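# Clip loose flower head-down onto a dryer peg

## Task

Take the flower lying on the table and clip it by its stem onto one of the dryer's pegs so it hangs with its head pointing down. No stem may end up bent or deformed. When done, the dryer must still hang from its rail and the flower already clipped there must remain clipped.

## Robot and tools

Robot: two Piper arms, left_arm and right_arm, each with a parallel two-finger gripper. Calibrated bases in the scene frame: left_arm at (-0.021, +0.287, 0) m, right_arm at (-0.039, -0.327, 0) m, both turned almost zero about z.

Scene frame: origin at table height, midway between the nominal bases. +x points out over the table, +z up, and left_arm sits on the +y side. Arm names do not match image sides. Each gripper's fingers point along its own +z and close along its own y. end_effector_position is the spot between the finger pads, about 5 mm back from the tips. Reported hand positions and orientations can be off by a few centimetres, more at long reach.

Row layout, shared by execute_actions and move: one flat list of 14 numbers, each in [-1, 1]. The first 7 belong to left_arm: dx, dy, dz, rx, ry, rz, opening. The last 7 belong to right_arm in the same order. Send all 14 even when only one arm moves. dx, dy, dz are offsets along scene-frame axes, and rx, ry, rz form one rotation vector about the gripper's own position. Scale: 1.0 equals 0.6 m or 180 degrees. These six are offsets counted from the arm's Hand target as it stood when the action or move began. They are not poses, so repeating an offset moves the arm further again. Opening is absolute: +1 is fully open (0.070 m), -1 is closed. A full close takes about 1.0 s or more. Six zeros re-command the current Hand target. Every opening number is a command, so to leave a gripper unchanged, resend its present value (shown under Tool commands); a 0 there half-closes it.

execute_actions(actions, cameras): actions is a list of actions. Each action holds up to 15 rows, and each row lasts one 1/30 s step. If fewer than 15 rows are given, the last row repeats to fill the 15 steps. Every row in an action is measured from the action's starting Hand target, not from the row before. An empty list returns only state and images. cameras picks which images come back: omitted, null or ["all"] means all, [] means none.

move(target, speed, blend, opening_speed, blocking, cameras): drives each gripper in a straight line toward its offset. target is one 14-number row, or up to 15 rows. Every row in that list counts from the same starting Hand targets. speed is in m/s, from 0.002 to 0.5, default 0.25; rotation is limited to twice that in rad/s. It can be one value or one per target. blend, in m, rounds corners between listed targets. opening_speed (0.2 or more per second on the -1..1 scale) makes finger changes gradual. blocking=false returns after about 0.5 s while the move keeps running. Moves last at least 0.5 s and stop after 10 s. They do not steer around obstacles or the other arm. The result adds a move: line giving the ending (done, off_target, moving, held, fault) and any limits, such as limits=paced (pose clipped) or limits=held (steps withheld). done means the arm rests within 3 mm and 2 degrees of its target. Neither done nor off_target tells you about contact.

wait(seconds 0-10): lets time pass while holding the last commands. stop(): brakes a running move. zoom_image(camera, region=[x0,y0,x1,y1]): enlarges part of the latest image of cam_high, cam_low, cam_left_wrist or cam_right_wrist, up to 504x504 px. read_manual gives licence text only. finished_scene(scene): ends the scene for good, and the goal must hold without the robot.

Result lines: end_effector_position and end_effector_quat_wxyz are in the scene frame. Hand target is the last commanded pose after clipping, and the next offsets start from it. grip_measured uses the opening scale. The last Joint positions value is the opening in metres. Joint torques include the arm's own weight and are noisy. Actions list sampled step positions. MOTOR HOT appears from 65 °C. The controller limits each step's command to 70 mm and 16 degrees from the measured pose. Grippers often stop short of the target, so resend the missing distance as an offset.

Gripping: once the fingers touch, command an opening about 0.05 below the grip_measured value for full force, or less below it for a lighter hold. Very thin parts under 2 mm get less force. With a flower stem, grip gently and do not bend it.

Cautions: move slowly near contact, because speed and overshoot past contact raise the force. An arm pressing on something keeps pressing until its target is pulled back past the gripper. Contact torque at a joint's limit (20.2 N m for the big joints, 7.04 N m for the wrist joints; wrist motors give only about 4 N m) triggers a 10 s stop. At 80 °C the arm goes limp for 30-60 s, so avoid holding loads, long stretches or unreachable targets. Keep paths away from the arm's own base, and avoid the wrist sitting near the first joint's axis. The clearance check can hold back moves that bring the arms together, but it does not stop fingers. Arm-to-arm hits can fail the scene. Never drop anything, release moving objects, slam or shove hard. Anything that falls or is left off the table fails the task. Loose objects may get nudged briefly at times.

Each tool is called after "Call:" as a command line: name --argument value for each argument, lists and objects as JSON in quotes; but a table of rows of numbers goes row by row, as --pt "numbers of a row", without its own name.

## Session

Call:
execute_actions --actions '[]'

Call:
zoom_image --camera "cam_high" --region '[225, 170, 525, 410]'

Scene clock: 0.00 s.
left_arm: end_effector_position=(+0.1437, +0.5859, +0.3558) grip_measured=+0.98 end_effector_quat_wxyz=(-0.579, +0.619, -0.518, -0.115) | right_arm: end_effector_position=(+0.1452, +0.1471, +0.1688) grip_measured=+1.00 end_effector_quat_wxyz=(+0.538, -0.476, +0.659, +0.224)
Joint positions: left_arm=[1.113 1.007 -0.996 0.021 0.384 -0.701 0.069] | right_arm=[1.329 1.799 -0.989 0.669 -0.473 -0.744 0.07]
Joint torques (N m): no reading
Hand target: left_arm +0.1437, +0.5859, +0.3558; +0.579, -0.619, +0.518, +0.115 | right_arm +0.1452, +0.1471, +0.1688; +0.538, -0.476, +0.659, +0.224
Tool commands: left_gripper/opening=+1.0 right_gripper/opening=+1.0
camera_calibration:
cam_left_wrist: T_world_to_cam=[[0.785253, -0.198806, 0.58639, -0.203719], [0.0932559, -0.898274, -0.429426, 0.664686], [0.612112, 0.391893, -0.686833, 0.0475], [0, 0, 0, 1]] pos_world=[0.0689099, 0.537955, 0.437517]
cam_right_wrist: T_world_to_cam=[[0.866273, -0.459781, 0.195377, -0.0916402], [-0.266542, -0.756153, -0.597652, 0.253169], [0.422524, 0.465653, -0.777586, 0.126573], [0, 0, 0, 1]] pos_world=[0.0933853, 0.0903609, 0.267632]

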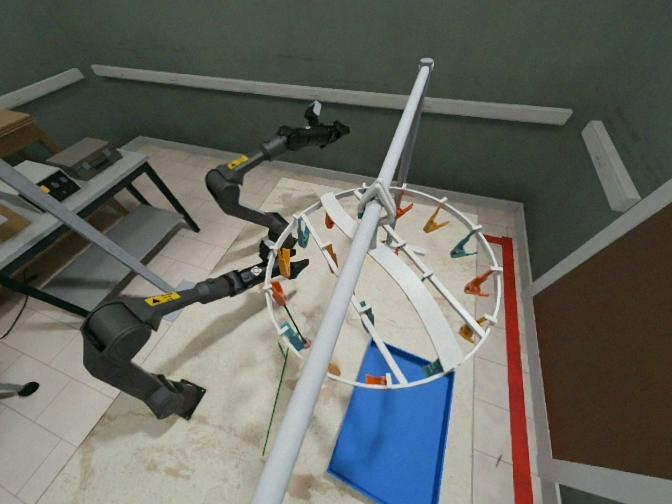

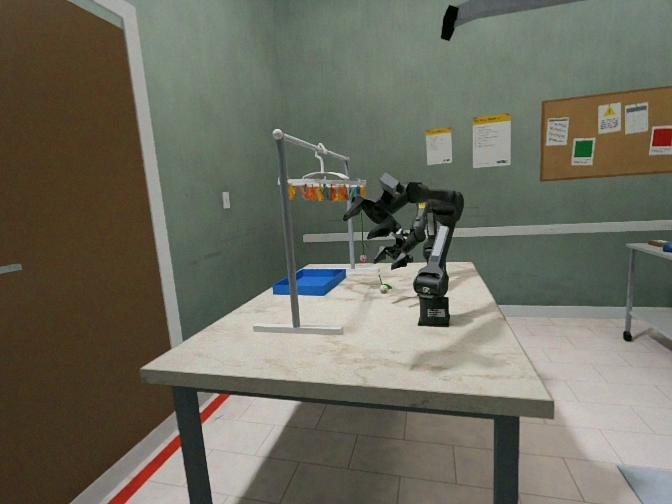

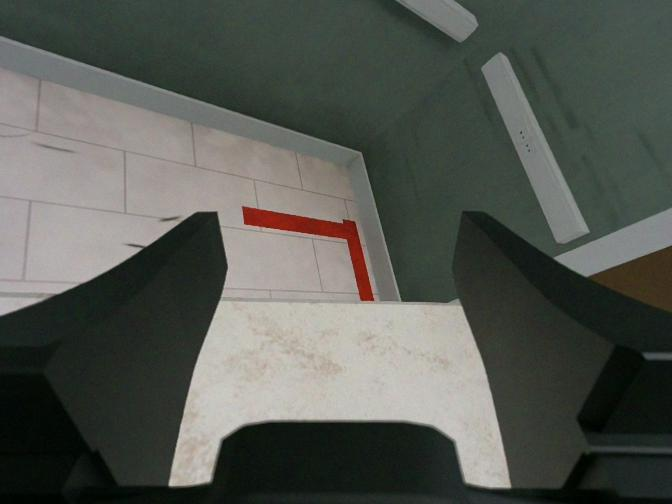

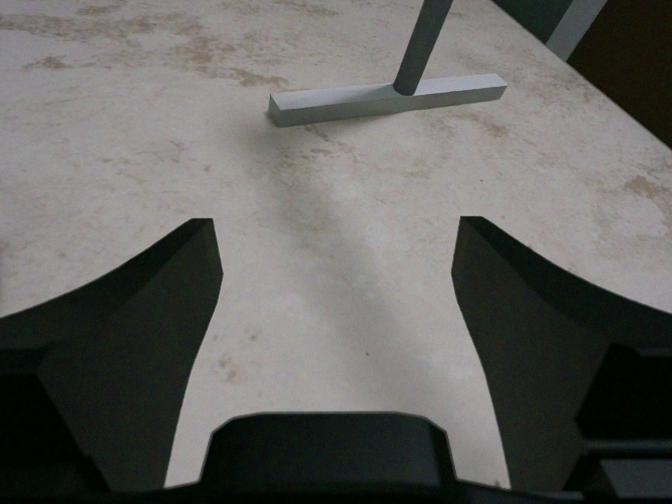

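Scaled by 1.680 from the camera's 672x504 image, which has a finer 960x720 frame.

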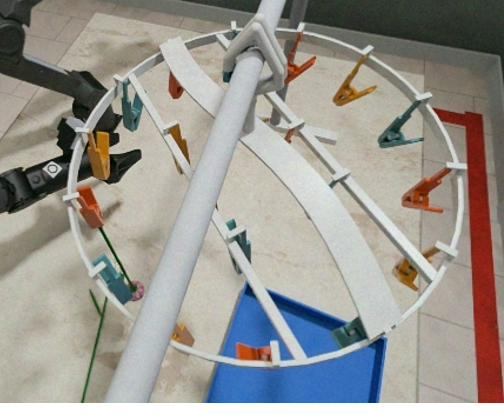

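Call:
zoom_image --camera "cam_low" --region '[340, 240, 420, 310]'

Call:
zoom_image --camera "cam_high" --region '[240, 320, 340, 480]'

Call:
zoom_image --camera "cam_high" --region '[240, 200, 340, 350]'

Scaled by 6.300 from the camera's 672x504 image, which has a finer 960x720 frame.

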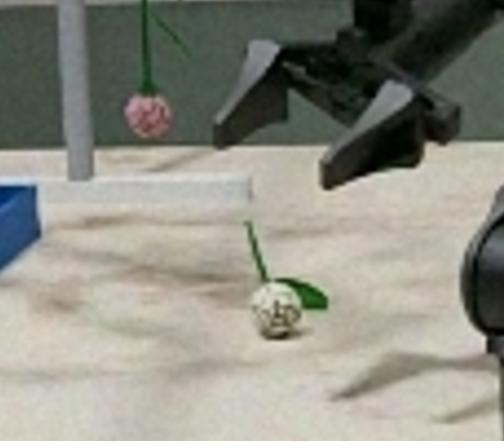

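Scaled by 3.150 from the camera's 672x504 image, which has a finer 960x720 frame.

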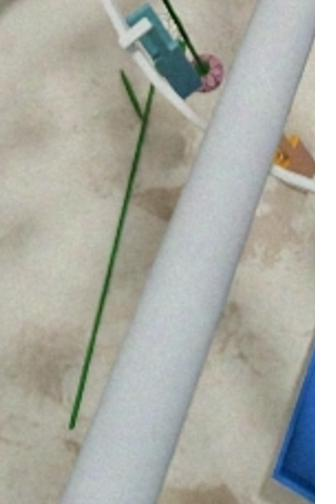

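Scaled by 3.360 from the camera's 672x504 image, which has a finer 960x720 frame.

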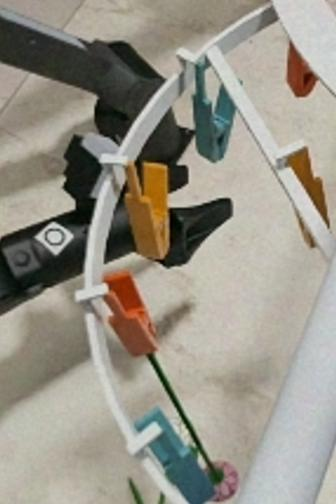

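Call:
move --pt "0 0 0 0 0 0 1 -0.025 -0.328 0.052 -0.19 0.055 0.075 1" --pt "0 0 0 0 0 0 1 0.008 -0.612 0.052 -0.385 0.110 0.151 1" --pt "0 0 0 0 0 0 1 0.166 -0.745 -0.015 -0.385 0.110 0.151 1" --blend 0.03

Scene clock: 4.77 s.
left_arm: end_effector_position=(+0.1437, +0.5859, +0.3558) grip_measured=+0.98 end_effector_quat_wxyz=(-0.579, +0.619, -0.518, -0.115) | right_arm: end_effector_position=(+0.2451, -0.3001, +0.1596) grip_measured=+1.00 end_effector_quat_wxyz=(-0.048, +0.780, -0.621, +0.050)
Joint positions: left_arm=[1.113 1.007 -0.996 0.021 0.384 -0.701 0.069] | right_arm=[0.099 1.453 -1.164 0 1.231 -1.704 0.07]
Joint torques (N m): left_arm=[0.08 -1.68 -3.77 -0.07 -1.07 0.13] | right_arm=[1.2 -7.07 -5.42 0.24 0.04 0.08]
Hand target: left_arm +0.1437, +0.5859, +0.3558; +0.579, -0.619, +0.518, +0.115 | right_arm +0.2448, -0.2999, +0.1598; +0.000, +0.782, -0.623, +0.000
Off the commanded pose: left_arm 0.000 m, 0 deg | right_arm 0.000 m, 8 deg.
joint sent to its limit (right arm) — joint 5 (wrist pitch), upper limit. The joint targets are off in orientation, not in position.
move: off_target (right_arm); limits=paced
camera_calibration:
cam_left_wrist: T_world_to_cam=[[0.785253, -0.198806, 0.58639, -0.203719], [0.0932559, -0.898274, -0.429426, 0.664686], [0.612112, 0.391893, -0.686833, 0.0475], [0, 0, 0, 1]] pos_world=[0.0689099, 0.537955, 0.437517]
cam_right_wrist: T_world_to_cam=[[0.969645, 0.199676, 0.141132, -0.200778], [0.0888604, -0.82548, 0.557392, -0.356091], [0.227799, -0.527931, -0.818166, 0.0414465], [0, 0, 0, 1]] pos_world=[0.216885, -0.231975, 0.260729]

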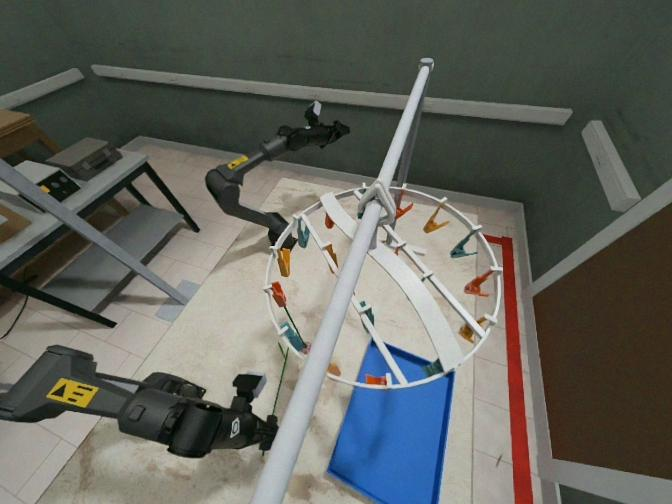

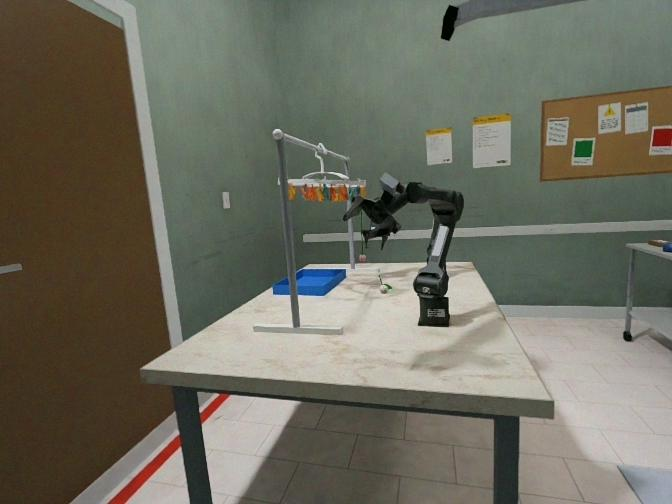

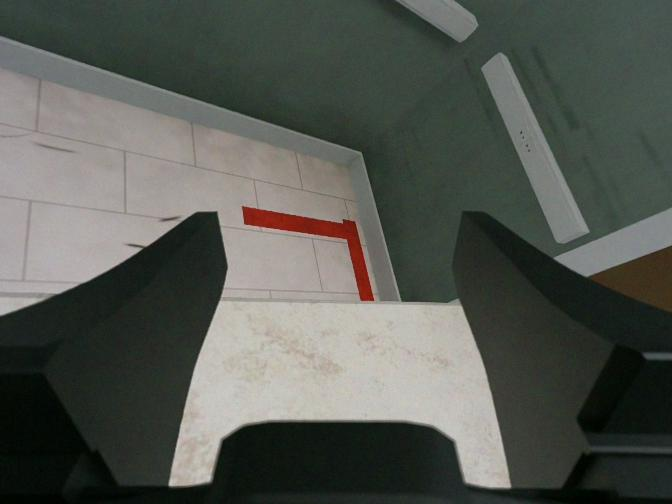

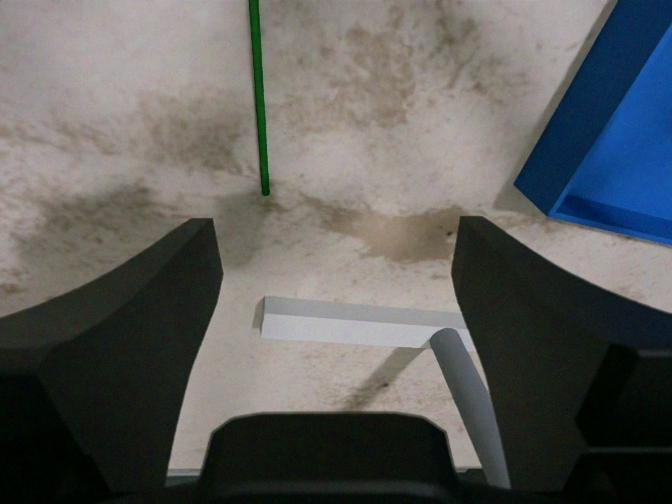

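Call:
move --target '[0,0,0,0,0,0,1,-0.035,0.003,-0.216,0,0,0,0.5]' --cameras '["cam_right_wrist"]'

Scene clock: 6.03 s.
left_arm: end_effector_position=(+0.1437, +0.5859, +0.3558) grip_measured=+0.98 end_effector_quat_wxyz=(-0.579, +0.619, -0.518, -0.115) | right_arm: end_effector_position=(+0.2238, -0.2982, +0.0300) grip_measured=+0.50 end_effector_quat_wxyz=(+0.000, +0.783, -0.623, +0.000)
Joint positions: left_arm=[1.113 1.007 -0.996 0.021 0.384 -0.701 0.069] | right_arm=[0.114 1.655 -0.846 0 0.85 -1.69 0.053]
Joint torques (N m): left_arm=[0.11 -1.71 -3.76 -0.06 -1.07 0.13] | right_arm=[1.08 -8.2 -5.42 -0.06 0.1 0.1]
Hand target: left_arm +0.1437, +0.5859, +0.3558; +0.579, -0.619, +0.518, +0.115 | right_arm +0.2238, -0.2981, +0.0302; +0.000, +0.782, -0.623, +0.000
Off the commanded pose: left_arm 0.000 m, 0 deg | right_arm 0.000 m, 0 deg.
move: done
camera_calibration:
cam_right_wrist: T_world_to_cam=[[0.979515, 0.201349, 0.00314112, -0.15975], [0.166419, -0.818177, 0.550356, -0.29536], [0.113383, -0.538559, -0.834924, -0.0357176], [0, 0, 0, 1]] pos_world=[0.209681, -0.228727, 0.133233]
Images, in order (width x height): cam_right_wrist 672x504.

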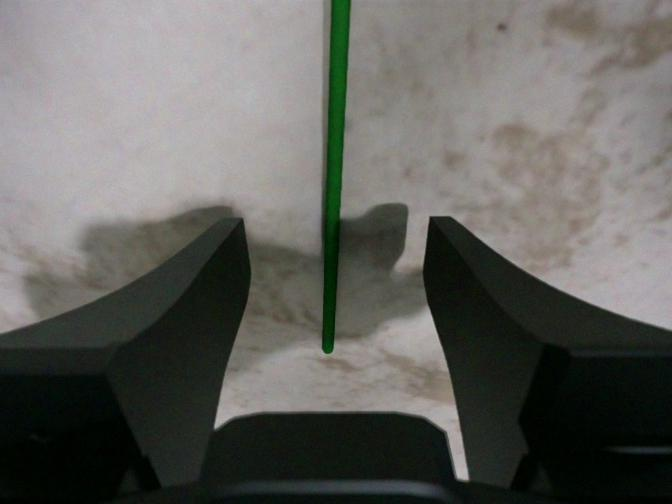

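Call:
move --pt "0 0 0 0 0 0 1 -0.002 0 -0.0335 0 0 -0.011 -0.3" --pt "0 0 0 0 0 0 1 -0.002 0 -0.0335 0 0 -0.011 -0.98" --speed 0.06 --opening_speed 0.5 --cameras '["cam_right_wrist"]'

Scene clock: 9.50 s.
left_arm: end_effector_position=(+0.1437, +0.5859, +0.3558) grip_measured=+0.98 end_effector_quat_wxyz=(-0.579, +0.619, -0.518, -0.115) | right_arm: end_effector_position=(+0.2224, -0.2983, +0.0098) grip_measured=-0.88 end_effector_quat_wxyz=(+0.001, +0.771, -0.637, -0.001)
Joint positions: left_arm=[1.113 1.007 -0.996 0.021 0.384 -0.701 0.069] | right_arm=[0.114 1.701 -0.804 0 0.763 -1.654 0.004]
Joint torques (N m): left_arm=[0.08 -1.67 -3.75 -0.07 -1.06 0.14] | right_arm=[1.04 -8.29 -5 0.18 0.1 -0.11]
Hand target: left_arm +0.1437, +0.5859, +0.3558; +0.579, -0.619, +0.518, +0.115 | right_arm +0.2226, -0.2981, +0.0101; +0.000, +0.771, -0.636, +0.000
Off the commanded pose: left_arm 0.000 m, 0 deg | right_arm 0.000 m, 0 deg.
move: done
camera_calibration:
cam_right_wrist: T_world_to_cam=[[0.986105, 0.16611, 0.00221331, -0.170272], [0.13749, -0.823535, 0.550351, -0.279277], [0.0932416, -0.5424, -0.83493, -0.0492067], [0, 0, 0, 1]] pos_world=[0.210892, -0.228401, 0.112993]
Images, in order (width x height): cam_right_wrist 672x504.

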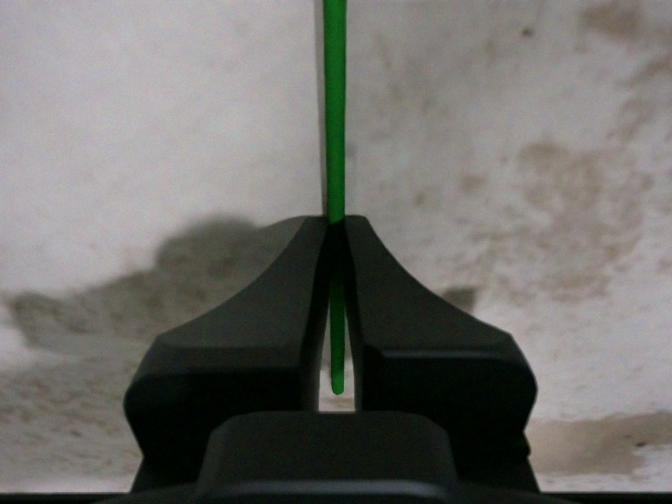

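Call:
move --pt "0 0 0 0 0 0 1 0 0 0.15 0 0 0 -0.98" --pt "0 0 0 0 0 0 1 -0.096 0.13 0.15 0 0 0 -0.98" --pt "0 0 0 0 0 0 1 -0.163 0.313 0.15 0 0 0 -0.98" --pt "0 0 0 0 0 0 1 -0.154 0.497 0.15 0 0 -0.03 -0.98" --pt "0 0 0 0 0 0 1 -0.029 0.655 0.15 0 0 -0.061 -0.98" --pt "0 0 0 0 0 0 1 -0.029 0.655 0.015 0 0 -0.061 -0.98" --speed 0.16 --blend '[0.01,0.02,0.03,0.03,0.01,0]'

Scene clock: 14.07 s.
left_arm: end_effector_position=(+0.1437, +0.5859, +0.3558) grip_measured=+0.98 end_effector_quat_wxyz=(-0.579, +0.619, -0.518, -0.115) | right_arm: end_effector_position=(+0.2049, +0.0946, +0.0187) grip_measured=-0.88 end_effector_quat_wxyz=(-0.023, +0.707, -0.707, -0.007)
Joint positions: left_arm=[1.113 1.007 -0.996 0.021 0.384 -0.701 0.069] | right_arm=[1.051 2.374 -1.994 0.001 1.231 -0.526 0.004]
Joint torques (N m): left_arm=[0.04 -1.71 -3.76 -0.06 -1.06 0.13] | right_arm=[0.99 -15.87 -6.2 0.07 0 -0.03]
Hand target: left_arm +0.1437, +0.5859, +0.3558; +0.579, -0.619, +0.518, +0.115 | right_arm +0.2052, +0.0949, +0.0191; +0.000, +0.707, -0.707, -0.001
Off the commanded pose: left_arm 0.000 m, 0 deg | right_arm 0.001 m, 3 deg.
joint sent to its limit (right arm) — joint 5 (wrist pitch), upper limit. The joint targets are off in orientation, not in position.
move: off_target (right_arm)
camera_calibration:
cam_left_wrist: T_world_to_cam=[[0.785253, -0.198806, 0.58639, -0.203719], [0.0932559, -0.898274, -0.429426, 0.664686], [0.612112, 0.391893, -0.686833, 0.0475], [0, 0, 0, 1]] pos_world=[0.0689099, 0.537955, 0.437517]
cam_right_wrist: T_world_to_cam=[[0.999351, -0.0246943, 0.0262179, -0.203457], [-0.0346676, -0.856887, 0.514337, 0.0809506], [0.0097646, -0.514913, -0.857187, 0.187907], [0, 0, 0, 1]] pos_world=[0.204296, 0.161097, 0.12477]

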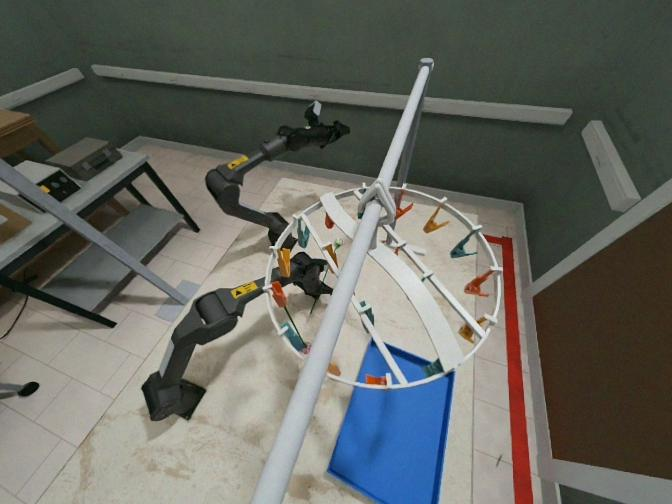

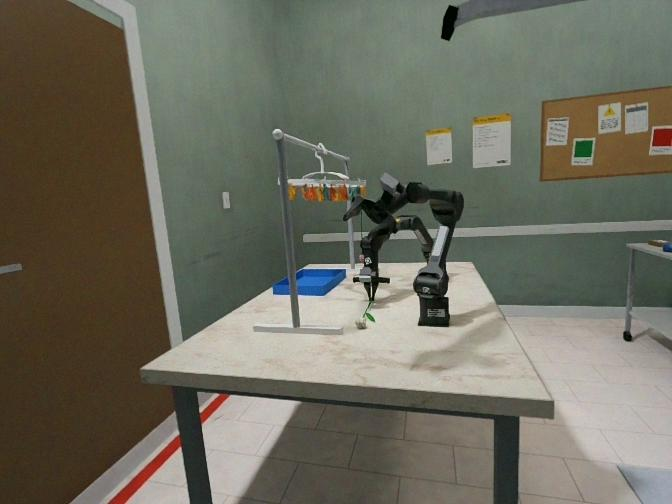

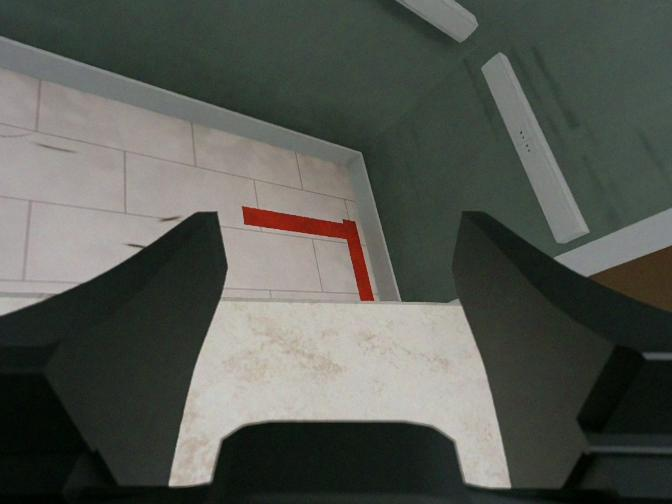

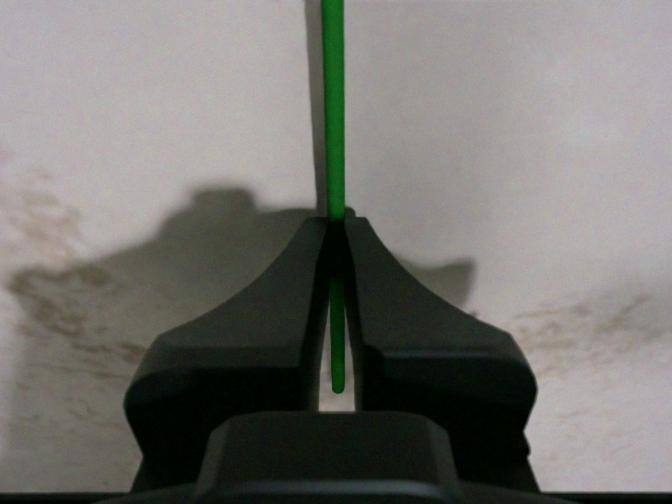

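Call:
move --pt "0 0 0 0 0 0 1 0 0 -0.0125 0 0 0 -0.98" --pt "0 0 0 0 0 0 1 0 0 -0.0125 0 0 0 -0.1" --pt "0 0 0 0 0 0 1 0 0 0.2 0 0 0 -0.1" --speed '[0.03,0.05,0.12]' --opening_speed 0.5 --cameras '["cam_right_wrist"]'

Scene clock: 19.97 s.
left_arm: end_effector_position=(+0.1437, +0.5859, +0.3558) grip_measured=+0.98 end_effector_quat_wxyz=(-0.579, +0.619, -0.518, -0.115) | right_arm: end_effector_position=(+0.2050, +0.0947, +0.1391) grip_measured=-0.10 end_effector_quat_wxyz=(-0.131, +0.701, -0.701, -0.036)
Joint positions: left_arm=[1.113 1.007 -0.996 0.021 0.384 -0.701 0.069] | right_arm=[1.051 2.099 -1.944 0.001 1.231 -0.526 0.031]
Joint torques (N m): left_arm=[0.08 -1.71 -3.73 -0.07 -1.07 0.12] | right_arm=[0.91 -12.59 -5.96 0.23 -0.08 0.05]
Hand target: left_arm +0.1437, +0.5859, +0.3558; +0.579, -0.619, +0.518, +0.115 | right_arm +0.2052, +0.0949, +0.1391; +0.000, +0.707, -0.707, -0.001
Off the commanded pose: left_arm 0.000 m, 0 deg | right_arm 0.000 m, 16 deg.
joint sent to its limit (right arm) — joint 5 (wrist pitch), upper limit. The joint targets are off in orientation, not in position.
move: off_target (right_arm)
camera_calibration:
cam_right_wrist: T_world_to_cam=[[0.99032, -0.0402476, 0.132838, -0.218131], [-0.08272, -0.939649, 0.331989, 0.0620906], [0.111459, -0.339764, -0.933883, 0.264364], [0, 0, 0, 1]] pos_world=[0.19169, 0.139385, 0.255247]
Images, in order (width x height): cam_right_wrist 672x504.

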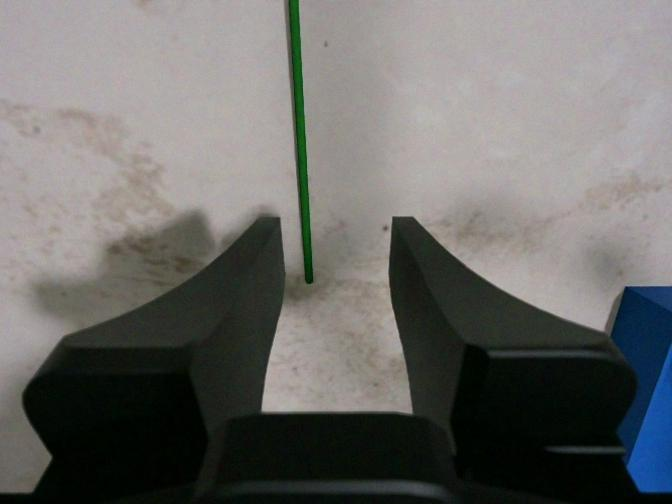

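Call:
move --pt "0.094 -0.277 -0.093 0.168 0.172 -0.44 1 -0.125 -0.158 0.185 0.24 -0.17 -0.138 0.5" --pt "0.094 -0.277 -0.093 0.168 0.172 -0.44 1 -0.058 -0.28 0.517 0.487 -0.341 -0.276 0.9" --cameras '["cam_high","cam_right_wrist"]' --blend 0.02

Scene clock: 26.50 s.
left_arm: end_effector_position=(+0.2009, +0.4193, +0.2999) grip_measured=+0.98 end_effector_quat_wxyz=(+0.485, +0.003, +0.871, +0.079) | right_arm: end_effector_position=(+0.1704, -0.0735, +0.4499) grip_measured=+0.90 end_effector_quat_wxyz=(+0.747, -0.112, +0.642, +0.132)
Joint positions: left_arm=[1.297 0.923 -0.92 -0.945 1.212 1.396 0.069] | right_arm=[1.557 1.178 -1.073 -1.741 1.211 1.65 0.066]
Joint torques (N m): left_arm=[0.93 -0.28 -2.72 -1 -0.13 0.04] | right_arm=[0.55 -3.07 -5.74 -0.71 0.01 -0.09]
Hand target: left_arm +0.2001, +0.4197, +0.3000; +0.501, +0.050, +0.864, -0.005 | right_arm +0.1704, -0.0731, +0.4493; +0.766, -0.109, +0.619, +0.135
Off the commanded pose: left_arm 0.001 m, 11 deg | right_arm 0.001 m, 3 deg.
joint read past its limit (right arm) — joint 4 (forearm roll), lower limit.
joint sent to its limit (left arm) — joint 5 (wrist pitch), upper limit. The joint targets are off in orientation, not in position.
joint sent to its limit (right arm) — joint 4 (forearm roll), lower limit. The joint targets are off in orientation, not in position.
move: off_target (left_arm, right_arm); target 2's new opening was sent with right_arm's hand 0.001 m and 3 deg from that target
camera_calibration:
cam_right_wrist: T_world_to_cam=[[0.33998, -0.940061, -0.0264488, -0.115608], [-0.400644, -0.119337, -0.908429, 0.470549], [0.850822, 0.319445, -0.417202, 0.191391], [0, 0, 0, 1]] pos_world=[0.0649874, -0.113663, 0.504252]
Images, in order (width x height): cam_high 672x504, cam_right_wrist 672x504.

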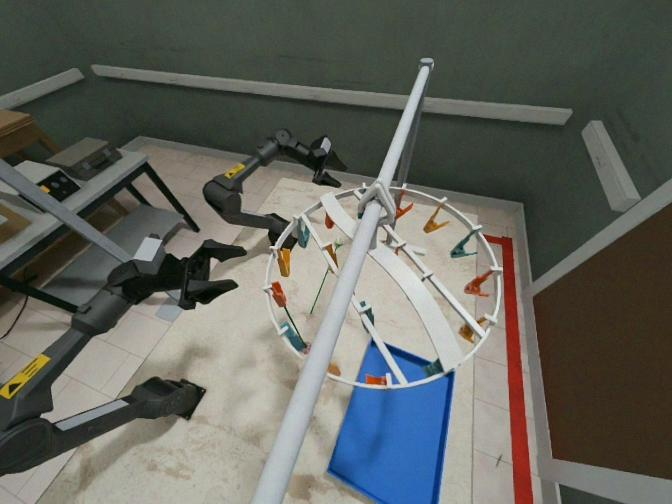

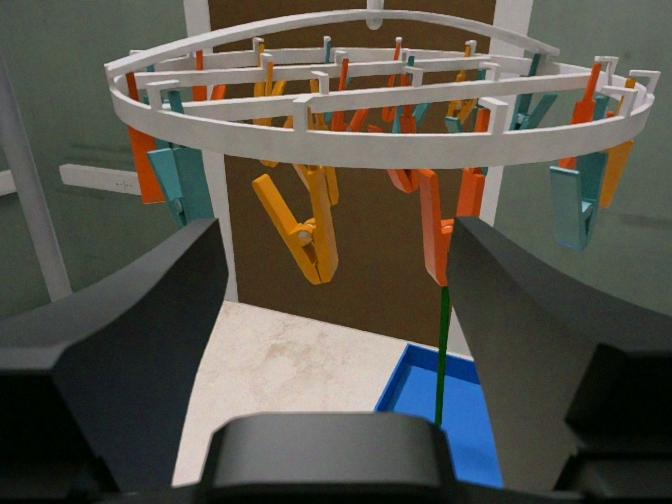

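Call:
move --target '[0.008,-0.57,-0.283,0.170,0.174,-0.445,0.5,0,0,0,0,0,0,0.9]' --cameras '["cam_left_wrist"]'

Scene clock: 30.43 s.
left_arm: end_effector_position=(+0.2049, +0.0774, +0.1300) grip_measured=+0.50 end_effector_quat_wxyz=(+0.123, +0.696, +0.696, -0.123) | right_arm: end_effector_position=(+0.1704, -0.0735, +0.4499) grip_measured=+0.90 end_effector_quat_wxyz=(+0.747, -0.112, +0.642, +0.132)
Joint positions: left_arm=[-0.482 1.507 -1.056 -0.348 1.051 1.189 0.053] | right_arm=[1.557 1.178 -1.073 -1.741 1.211 1.65 0.066]
Joint torques (N m): left_arm=[0.87 -4.44 -2.53 -0.54 -0.18 0.08] | right_arm=[0.85 -3.86 -6.34 -0.73 0.14 0.06]
Hand target: left_arm +0.2049, +0.0777, +0.1302; +0.123, +0.696, +0.697, -0.123 | right_arm +0.1704, -0.0731, +0.4493; +0.766, -0.109, +0.619, +0.135
Off the commanded pose: left_arm 0.000 m, 0 deg | right_arm 0.001 m, 3 deg.
joint sent to its limit (right arm) — joint 4 (forearm roll), lower limit. The joint targets are off in orientation, not in position.
move: off_target (right_arm)
camera_calibration:
cam_left_wrist: T_world_to_cam=[[-0.999856, 0.00480377, -0.0162785, 0.207871], [0.00034267, 0.964628, 0.263614, -0.109995], [0.016969, 0.26357, -0.964491, 0.222201], [0, 0, 0, 1]] pos_world=[0.204108, 0.0465403, 0.246691]
Images, in order (width x height): cam_left_wrist 672x504.

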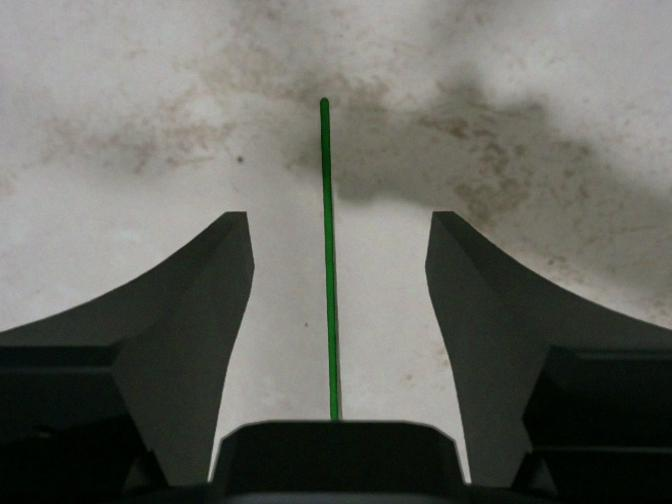

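Call:
move --pt "0.010 -0.006 -0.16 0 0 0.008 0.2 0 0 0 0 0 0 0.9" --pt "0.010 -0.006 -0.2 0 0 0.008 0.0 0 0 0 0 0 0 0.9" --pt "0.010 -0.006 -0.2 0 0 0.008 -0.98 0 0 0 0 0 0 0.9" --speed '[0.2,0.06,0.06]' --opening_speed 0.5 --cameras '["cam_left_wrist"]'

Scene clock: 35.33 s.
left_arm: end_effector_position=(+0.2109, +0.0743, +0.0101) grip_measured=-0.91 end_effector_quat_wxyz=(+0.124, +0.687, +0.706, -0.122) | right_arm: end_effector_position=(+0.1704, -0.0735, +0.4499) grip_measured=+0.90 end_effector_quat_wxyz=(+0.747, -0.112, +0.642, +0.132)
Joint positions: left_arm=[-0.484 1.747 -0.799 -0.55 0.59 1.452 0.003] | right_arm=[1.557 1.178 -1.073 -1.741 1.211 1.65 0.066]
Joint torques (N m): left_arm=[-0.13 -5.02 -2.74 -0.2 -0.03 0.01] | right_arm=[0.93 -4.14 -6.41 -0.8 0.19 0.06]
Hand target: left_arm +0.2108, +0.0741, +0.0102; +0.124, +0.687, +0.705, -0.122 | right_arm +0.1704, -0.0731, +0.4493; +0.766, -0.109, +0.619, +0.135
Off the commanded pose: left_arm 0.000 m, 0 deg | right_arm 0.001 m, 3 deg.
joint sent to its limit (right arm) — joint 4 (forearm roll), lower limit. The joint targets are off in orientation, not in position.
move: off_target (right_arm)
camera_calibration:
cam_left_wrist: T_world_to_cam=[[-0.999611, -0.0229437, -0.0158606, 0.213889], [-0.0263099, 0.964421, 0.263058, -0.0697707], [0.00926079, 0.263373, -0.96465, 0.108891], [0, 0, 0, 1]] pos_world=[0.210962, 0.0435167, 0.126788]
Images, in order (width x height): cam_left_wrist 672x504.

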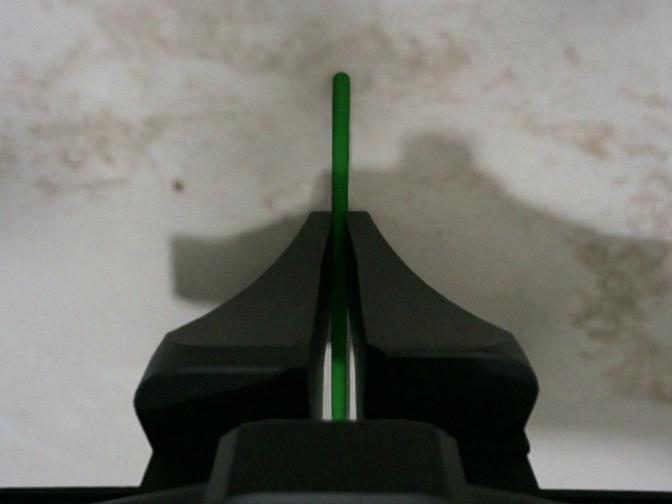

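Call:
move --pt "0 0 0.483 0 0 0 -0.98 0 0 0 0 0 0 0.9" --pt "0.248 0.293 0.577 -0.132 -0.125 0.453 -0.98 0 0 0 0 0 0 0.9" --pt "0.248 0.293 0.577 -0.391 -0.369 0.359 -0.98 0 0 0 0 0 0 0.9" --blend '[0.03,0,0]' --cameras '["cam_low","cam_left_wrist"]'

Scene clock: 42.57 s.
left_arm: end_effector_position=(+0.3598, +0.2502, +0.3564) grip_measured=-0.91 end_effector_quat_wxyz=(+0.819, +0.024, +0.573, -0.035) | right_arm: end_effector_position=(+0.1704, -0.0735, +0.4499) grip_measured=+0.90 end_effector_quat_wxyz=(+0.747, -0.112, +0.642, +0.132)
Joint positions: left_arm=[-0.058 1.277 -0.588 -0.028 -0.952 0.025 0.003] | right_arm=[1.557 1.178 -1.073 -1.741 1.211 1.65 0.066]
Joint torques (N m): left_arm=[-0.69 -3.03 -3.27 -0.23 -0.92 0.22] | right_arm=[1.11 -4.64 -6.63 -0.87 0.02 0.06]
Hand target: left_arm +0.3597, +0.2499, +0.3564; +0.818, +0.025, +0.573, -0.035 | right_arm +0.1704, -0.0731, +0.4493; +0.766, -0.109, +0.619, +0.135
Off the commanded pose: left_arm 0.000 m, 0 deg | right_arm 0.001 m, 3 deg.
joint sent to its limit (right arm) — joint 4 (forearm roll), lower limit. The joint targets are off in orientation, not in position.
move: off_target (right_arm); limits=paced
camera_calibration:
cam_left_wrist: T_world_to_cam=[[-0.0672355, -0.997727, -0.0044172, 0.276606], [-0.262957, 0.0219907, -0.964557, 0.431896], [0.962462, -0.063691, -0.263838, -0.11566], [0, 0, 0, 1]] pos_world=[0.243487, 0.259114, 0.387294]
Images, in order (width x height): cam_low 672x504, cam_left_wrist 672x504.

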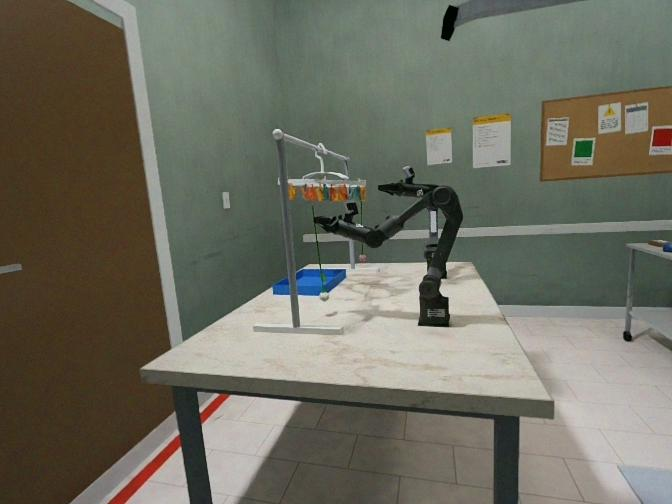

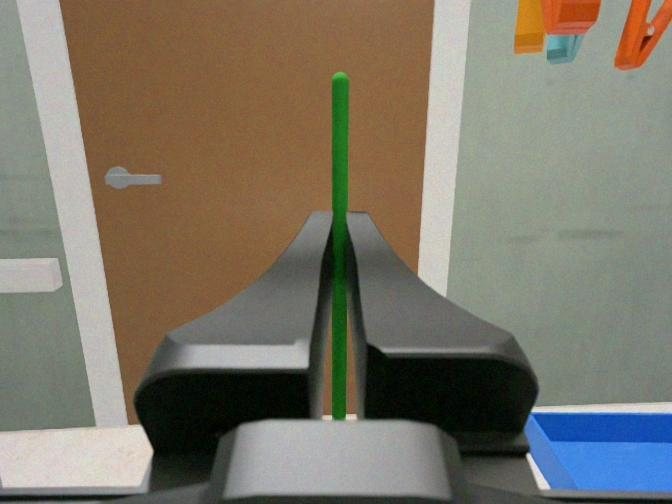

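Call:
move --target '[0,0,0,0,0,0,-0.98,0.1177,0.070,-0.012,0,0,0,0.9]' --speed 0.1 --cameras '["cam_right_wrist"]'

Scene clock: 44.03 s.
left_arm: end_effector_position=(+0.3598, +0.2502, +0.3564) grip_measured=-0.91 end_effector_quat_wxyz=(+0.819, +0.024, +0.573, -0.035) | right_arm: end_effector_position=(+0.2414, -0.0311, +0.4424) grip_measured=+0.90 end_effector_quat_wxyz=(+0.734, -0.111, +0.658, +0.125)
Joint positions: left_arm=[-0.058 1.277 -0.588 -0.028 -0.952 0.025 0.003] | right_arm=[1.262 1.375 -1.243 -1.741 0.931 1.71 0.066]
Joint torques (N m): left_arm=[-0.74 -3.41 -3.92 -0.23 -0.91 0.21] | right_arm=[1.23 -7.13 -6.07 -0.76 0.22 0.04]
Hand target: left_arm +0.3597, +0.2499, +0.3564; +0.818, +0.025, +0.573, -0.035 | right_arm +0.2410, -0.0311, +0.4421; +0.766, -0.109, +0.619, +0.135
Off the commanded pose: left_arm 0.000 m, 0 deg | right_arm 0.001 m, 6 deg.
joint sent to its limit (right arm) — joint 4 (forearm roll), lower limit. The joint targets are off in orientation, not in position.
move: off_target (right_arm)
camera_calibration:
cam_right_wrist: T_world_to_cam=[[0.328381, -0.944187, -0.0260121, -0.0975868], [-0.438744, -0.128088, -0.889436, 0.497826], [0.836463, 0.303487, -0.456318, 0.134543], [0, 0, 0, 1]] pos_world=[0.137924, -0.0692067, 0.50164]
Images, in order (width x height): cam_right_wrist 672x504.

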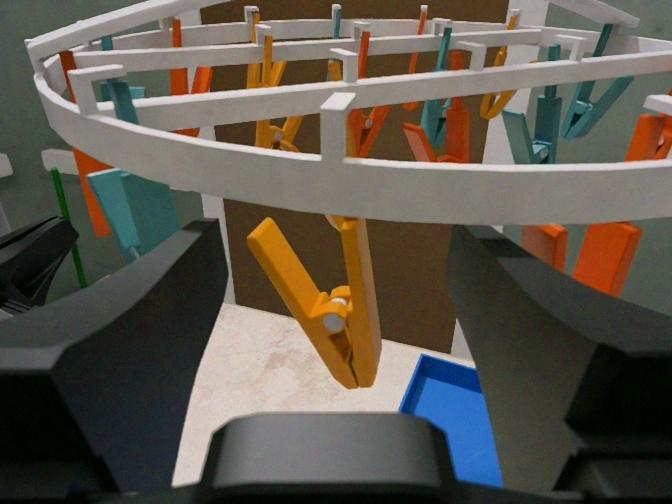

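Call:
move --target '[0,0,0,0,0,0,-0.98,-0.001,0.003,0,0,0,0,-0.48]' --opening_speed 0.5 --cameras '["cam_right_wrist"]'

Call:
zoom_image --camera "cam_right_wrist" --region '[230, 200, 450, 430]'

Scene clock: 47.17 s.
left_arm: end_effector_position=(+0.3598, +0.2502, +0.3564) grip_measured=-0.91 end_effector_quat_wxyz=(+0.819, +0.024, +0.573, -0.035) | right_arm: end_effector_position=(+0.2404, -0.0294, +0.4423) grip_measured=-0.41 end_effector_quat_wxyz=(+0.734, -0.111, +0.658, +0.125)
Joint positions: left_arm=[-0.058 1.277 -0.588 -0.028 -0.952 0.025 0.003] | right_arm=[1.268 1.379 -1.246 -1.741 0.937 1.71 0.021]
Joint torques (N m): left_arm=[-0.69 -3.39 -3.98 -0.22 -0.93 0.19] | right_arm=[0.96 -5.61 -6.9 -0.64 0.07 -0.09]
Hand target: left_arm +0.3597, +0.2499, +0.3564; +0.818, +0.025, +0.573, -0.035 | right_arm +0.2404, -0.0293, +0.4421; +0.766, -0.109, +0.619, +0.135
Off the commanded pose: left_arm 0.000 m, 0 deg | right_arm 0.000 m, 6 deg.
joint sent to its limit (right arm) — joint 4 (forearm roll), lower limit. The joint targets are off in orientation, not in position.
move: off_target (right_arm)
camera_calibration:
cam_right_wrist: T_world_to_cam=[[0.328832, -0.944033, -0.0259091, -0.0958404], [-0.438456, -0.128312, -0.889546, 0.49747], [0.836436, 0.303871, -0.45611, 0.134772], [0, 0, 0, 1]] pos_world=[0.136906, -0.0675984, 0.501511]
Images, in order (width x height): cam_right_wrist 672x504.

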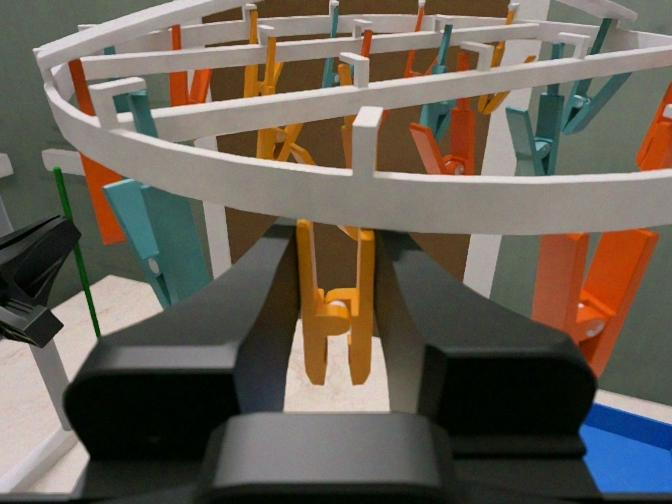

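Scaled by 2.191 from the camera's 672x504 image, which has a finer 960x720 frame.

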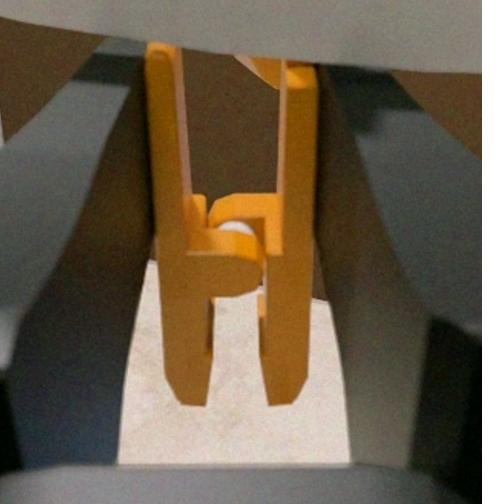

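Call:
move --pt "-0.2245 -0.4165 -0.044 0 0 -0.283 -0.98 0 0 0 0 0 0 -0.48" --pt "-0.2195 -0.4573 -0.009 0 0 -0.283 -0.98 0 0 0 0 0 0 -0.48" --speed '[0.15,0.05]'

Call:
zoom_image --camera "cam_right_wrist" --region '[290, 340, 410, 430]'

Call:
zoom_image --camera "cam_left_wrist" --region '[240, 0, 440, 120]'

Scene clock: 51.43 s.
left_arm: end_effector_position=(+0.2280, -0.0247, +0.3514) grip_measured=-0.91 end_effector_quat_wxyz=(+0.724, +0.269, +0.507, -0.383) | right_arm: end_effector_position=(+0.2404, -0.0294, +0.4423) grip_measured=-0.41 end_effector_quat_wxyz=(+0.734, -0.111, +0.658, +0.125)
Joint positions: left_arm=[-0.761 1.354 -0.63 0.183 -0.999 -0.156 0.003] | right_arm=[1.268 1.379 -1.246 -1.741 0.937 1.71 0.021]
Joint torques (N m): left_arm=[0.06 -2.75 -2.79 -0.19 -1.16 0.12] | right_arm=[0.82 -6.35 -5.92 -0.58 0.06 0.12]
Hand target: left_arm +0.2280, -0.0245, +0.3510; +0.724, +0.269, +0.507, -0.383 | right_arm +0.2404, -0.0293, +0.4421; +0.766, -0.109, +0.619, +0.135
Off the commanded pose: left_arm 0.000 m, 0 deg | right_arm 0.000 m, 6 deg.
joint sent to its limit (right arm) — joint 4 (forearm roll), lower limit. The joint targets are off in orientation, not in position.
move: off_target (right_arm)
camera_calibration:
cam_left_wrist: T_world_to_cam=[[-0.817509, -0.575896, -0.00473296, 0.17505], [-0.148132, 0.218207, -0.964595, 0.377122], [0.556539, -0.787864, -0.263694, 0.067025], [0, 0, 0, 1]] pos_world=[0.161666, 0.0713265, 0.382273]
cam_right_wrist: T_world_to_cam=[[0.328832, -0.944033, -0.0259091, -0.0958404], [-0.438456, -0.128312, -0.889546, 0.49747], [0.836436, 0.303871, -0.45611, 0.134772], [0, 0, 0, 1]] pos_world=[0.136906, -0.0675984, 0.501511]

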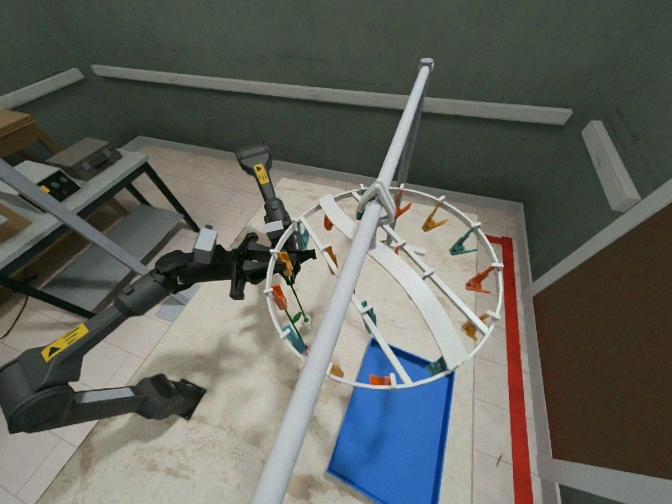

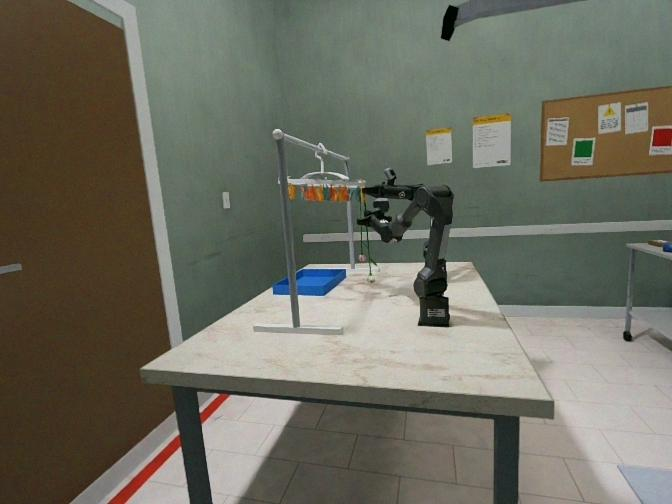

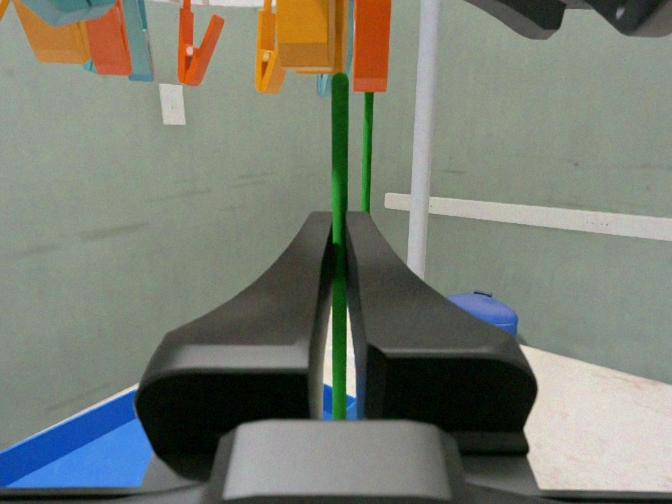

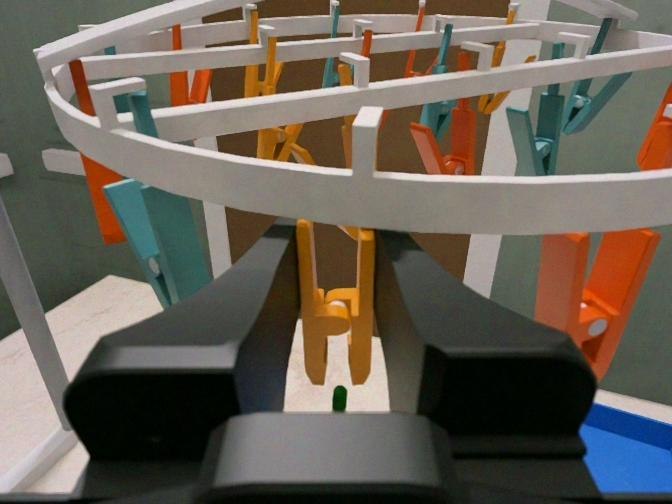

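Scaled by 4.200 from the camera's 672x504 image, which has a finer 960x720 frame.

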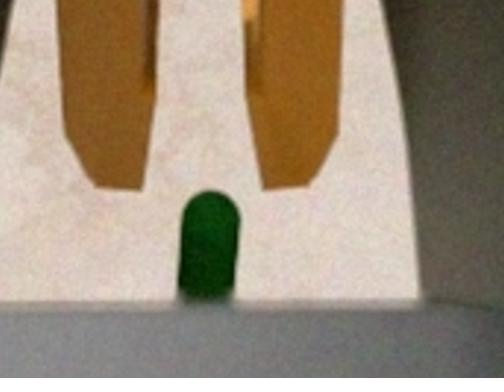

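Scaled by 2.520 from the camera's 672x504 image, which has a finer 960x720 frame.

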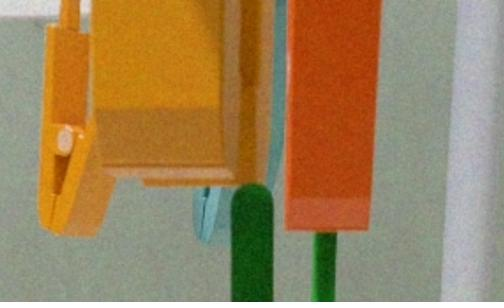

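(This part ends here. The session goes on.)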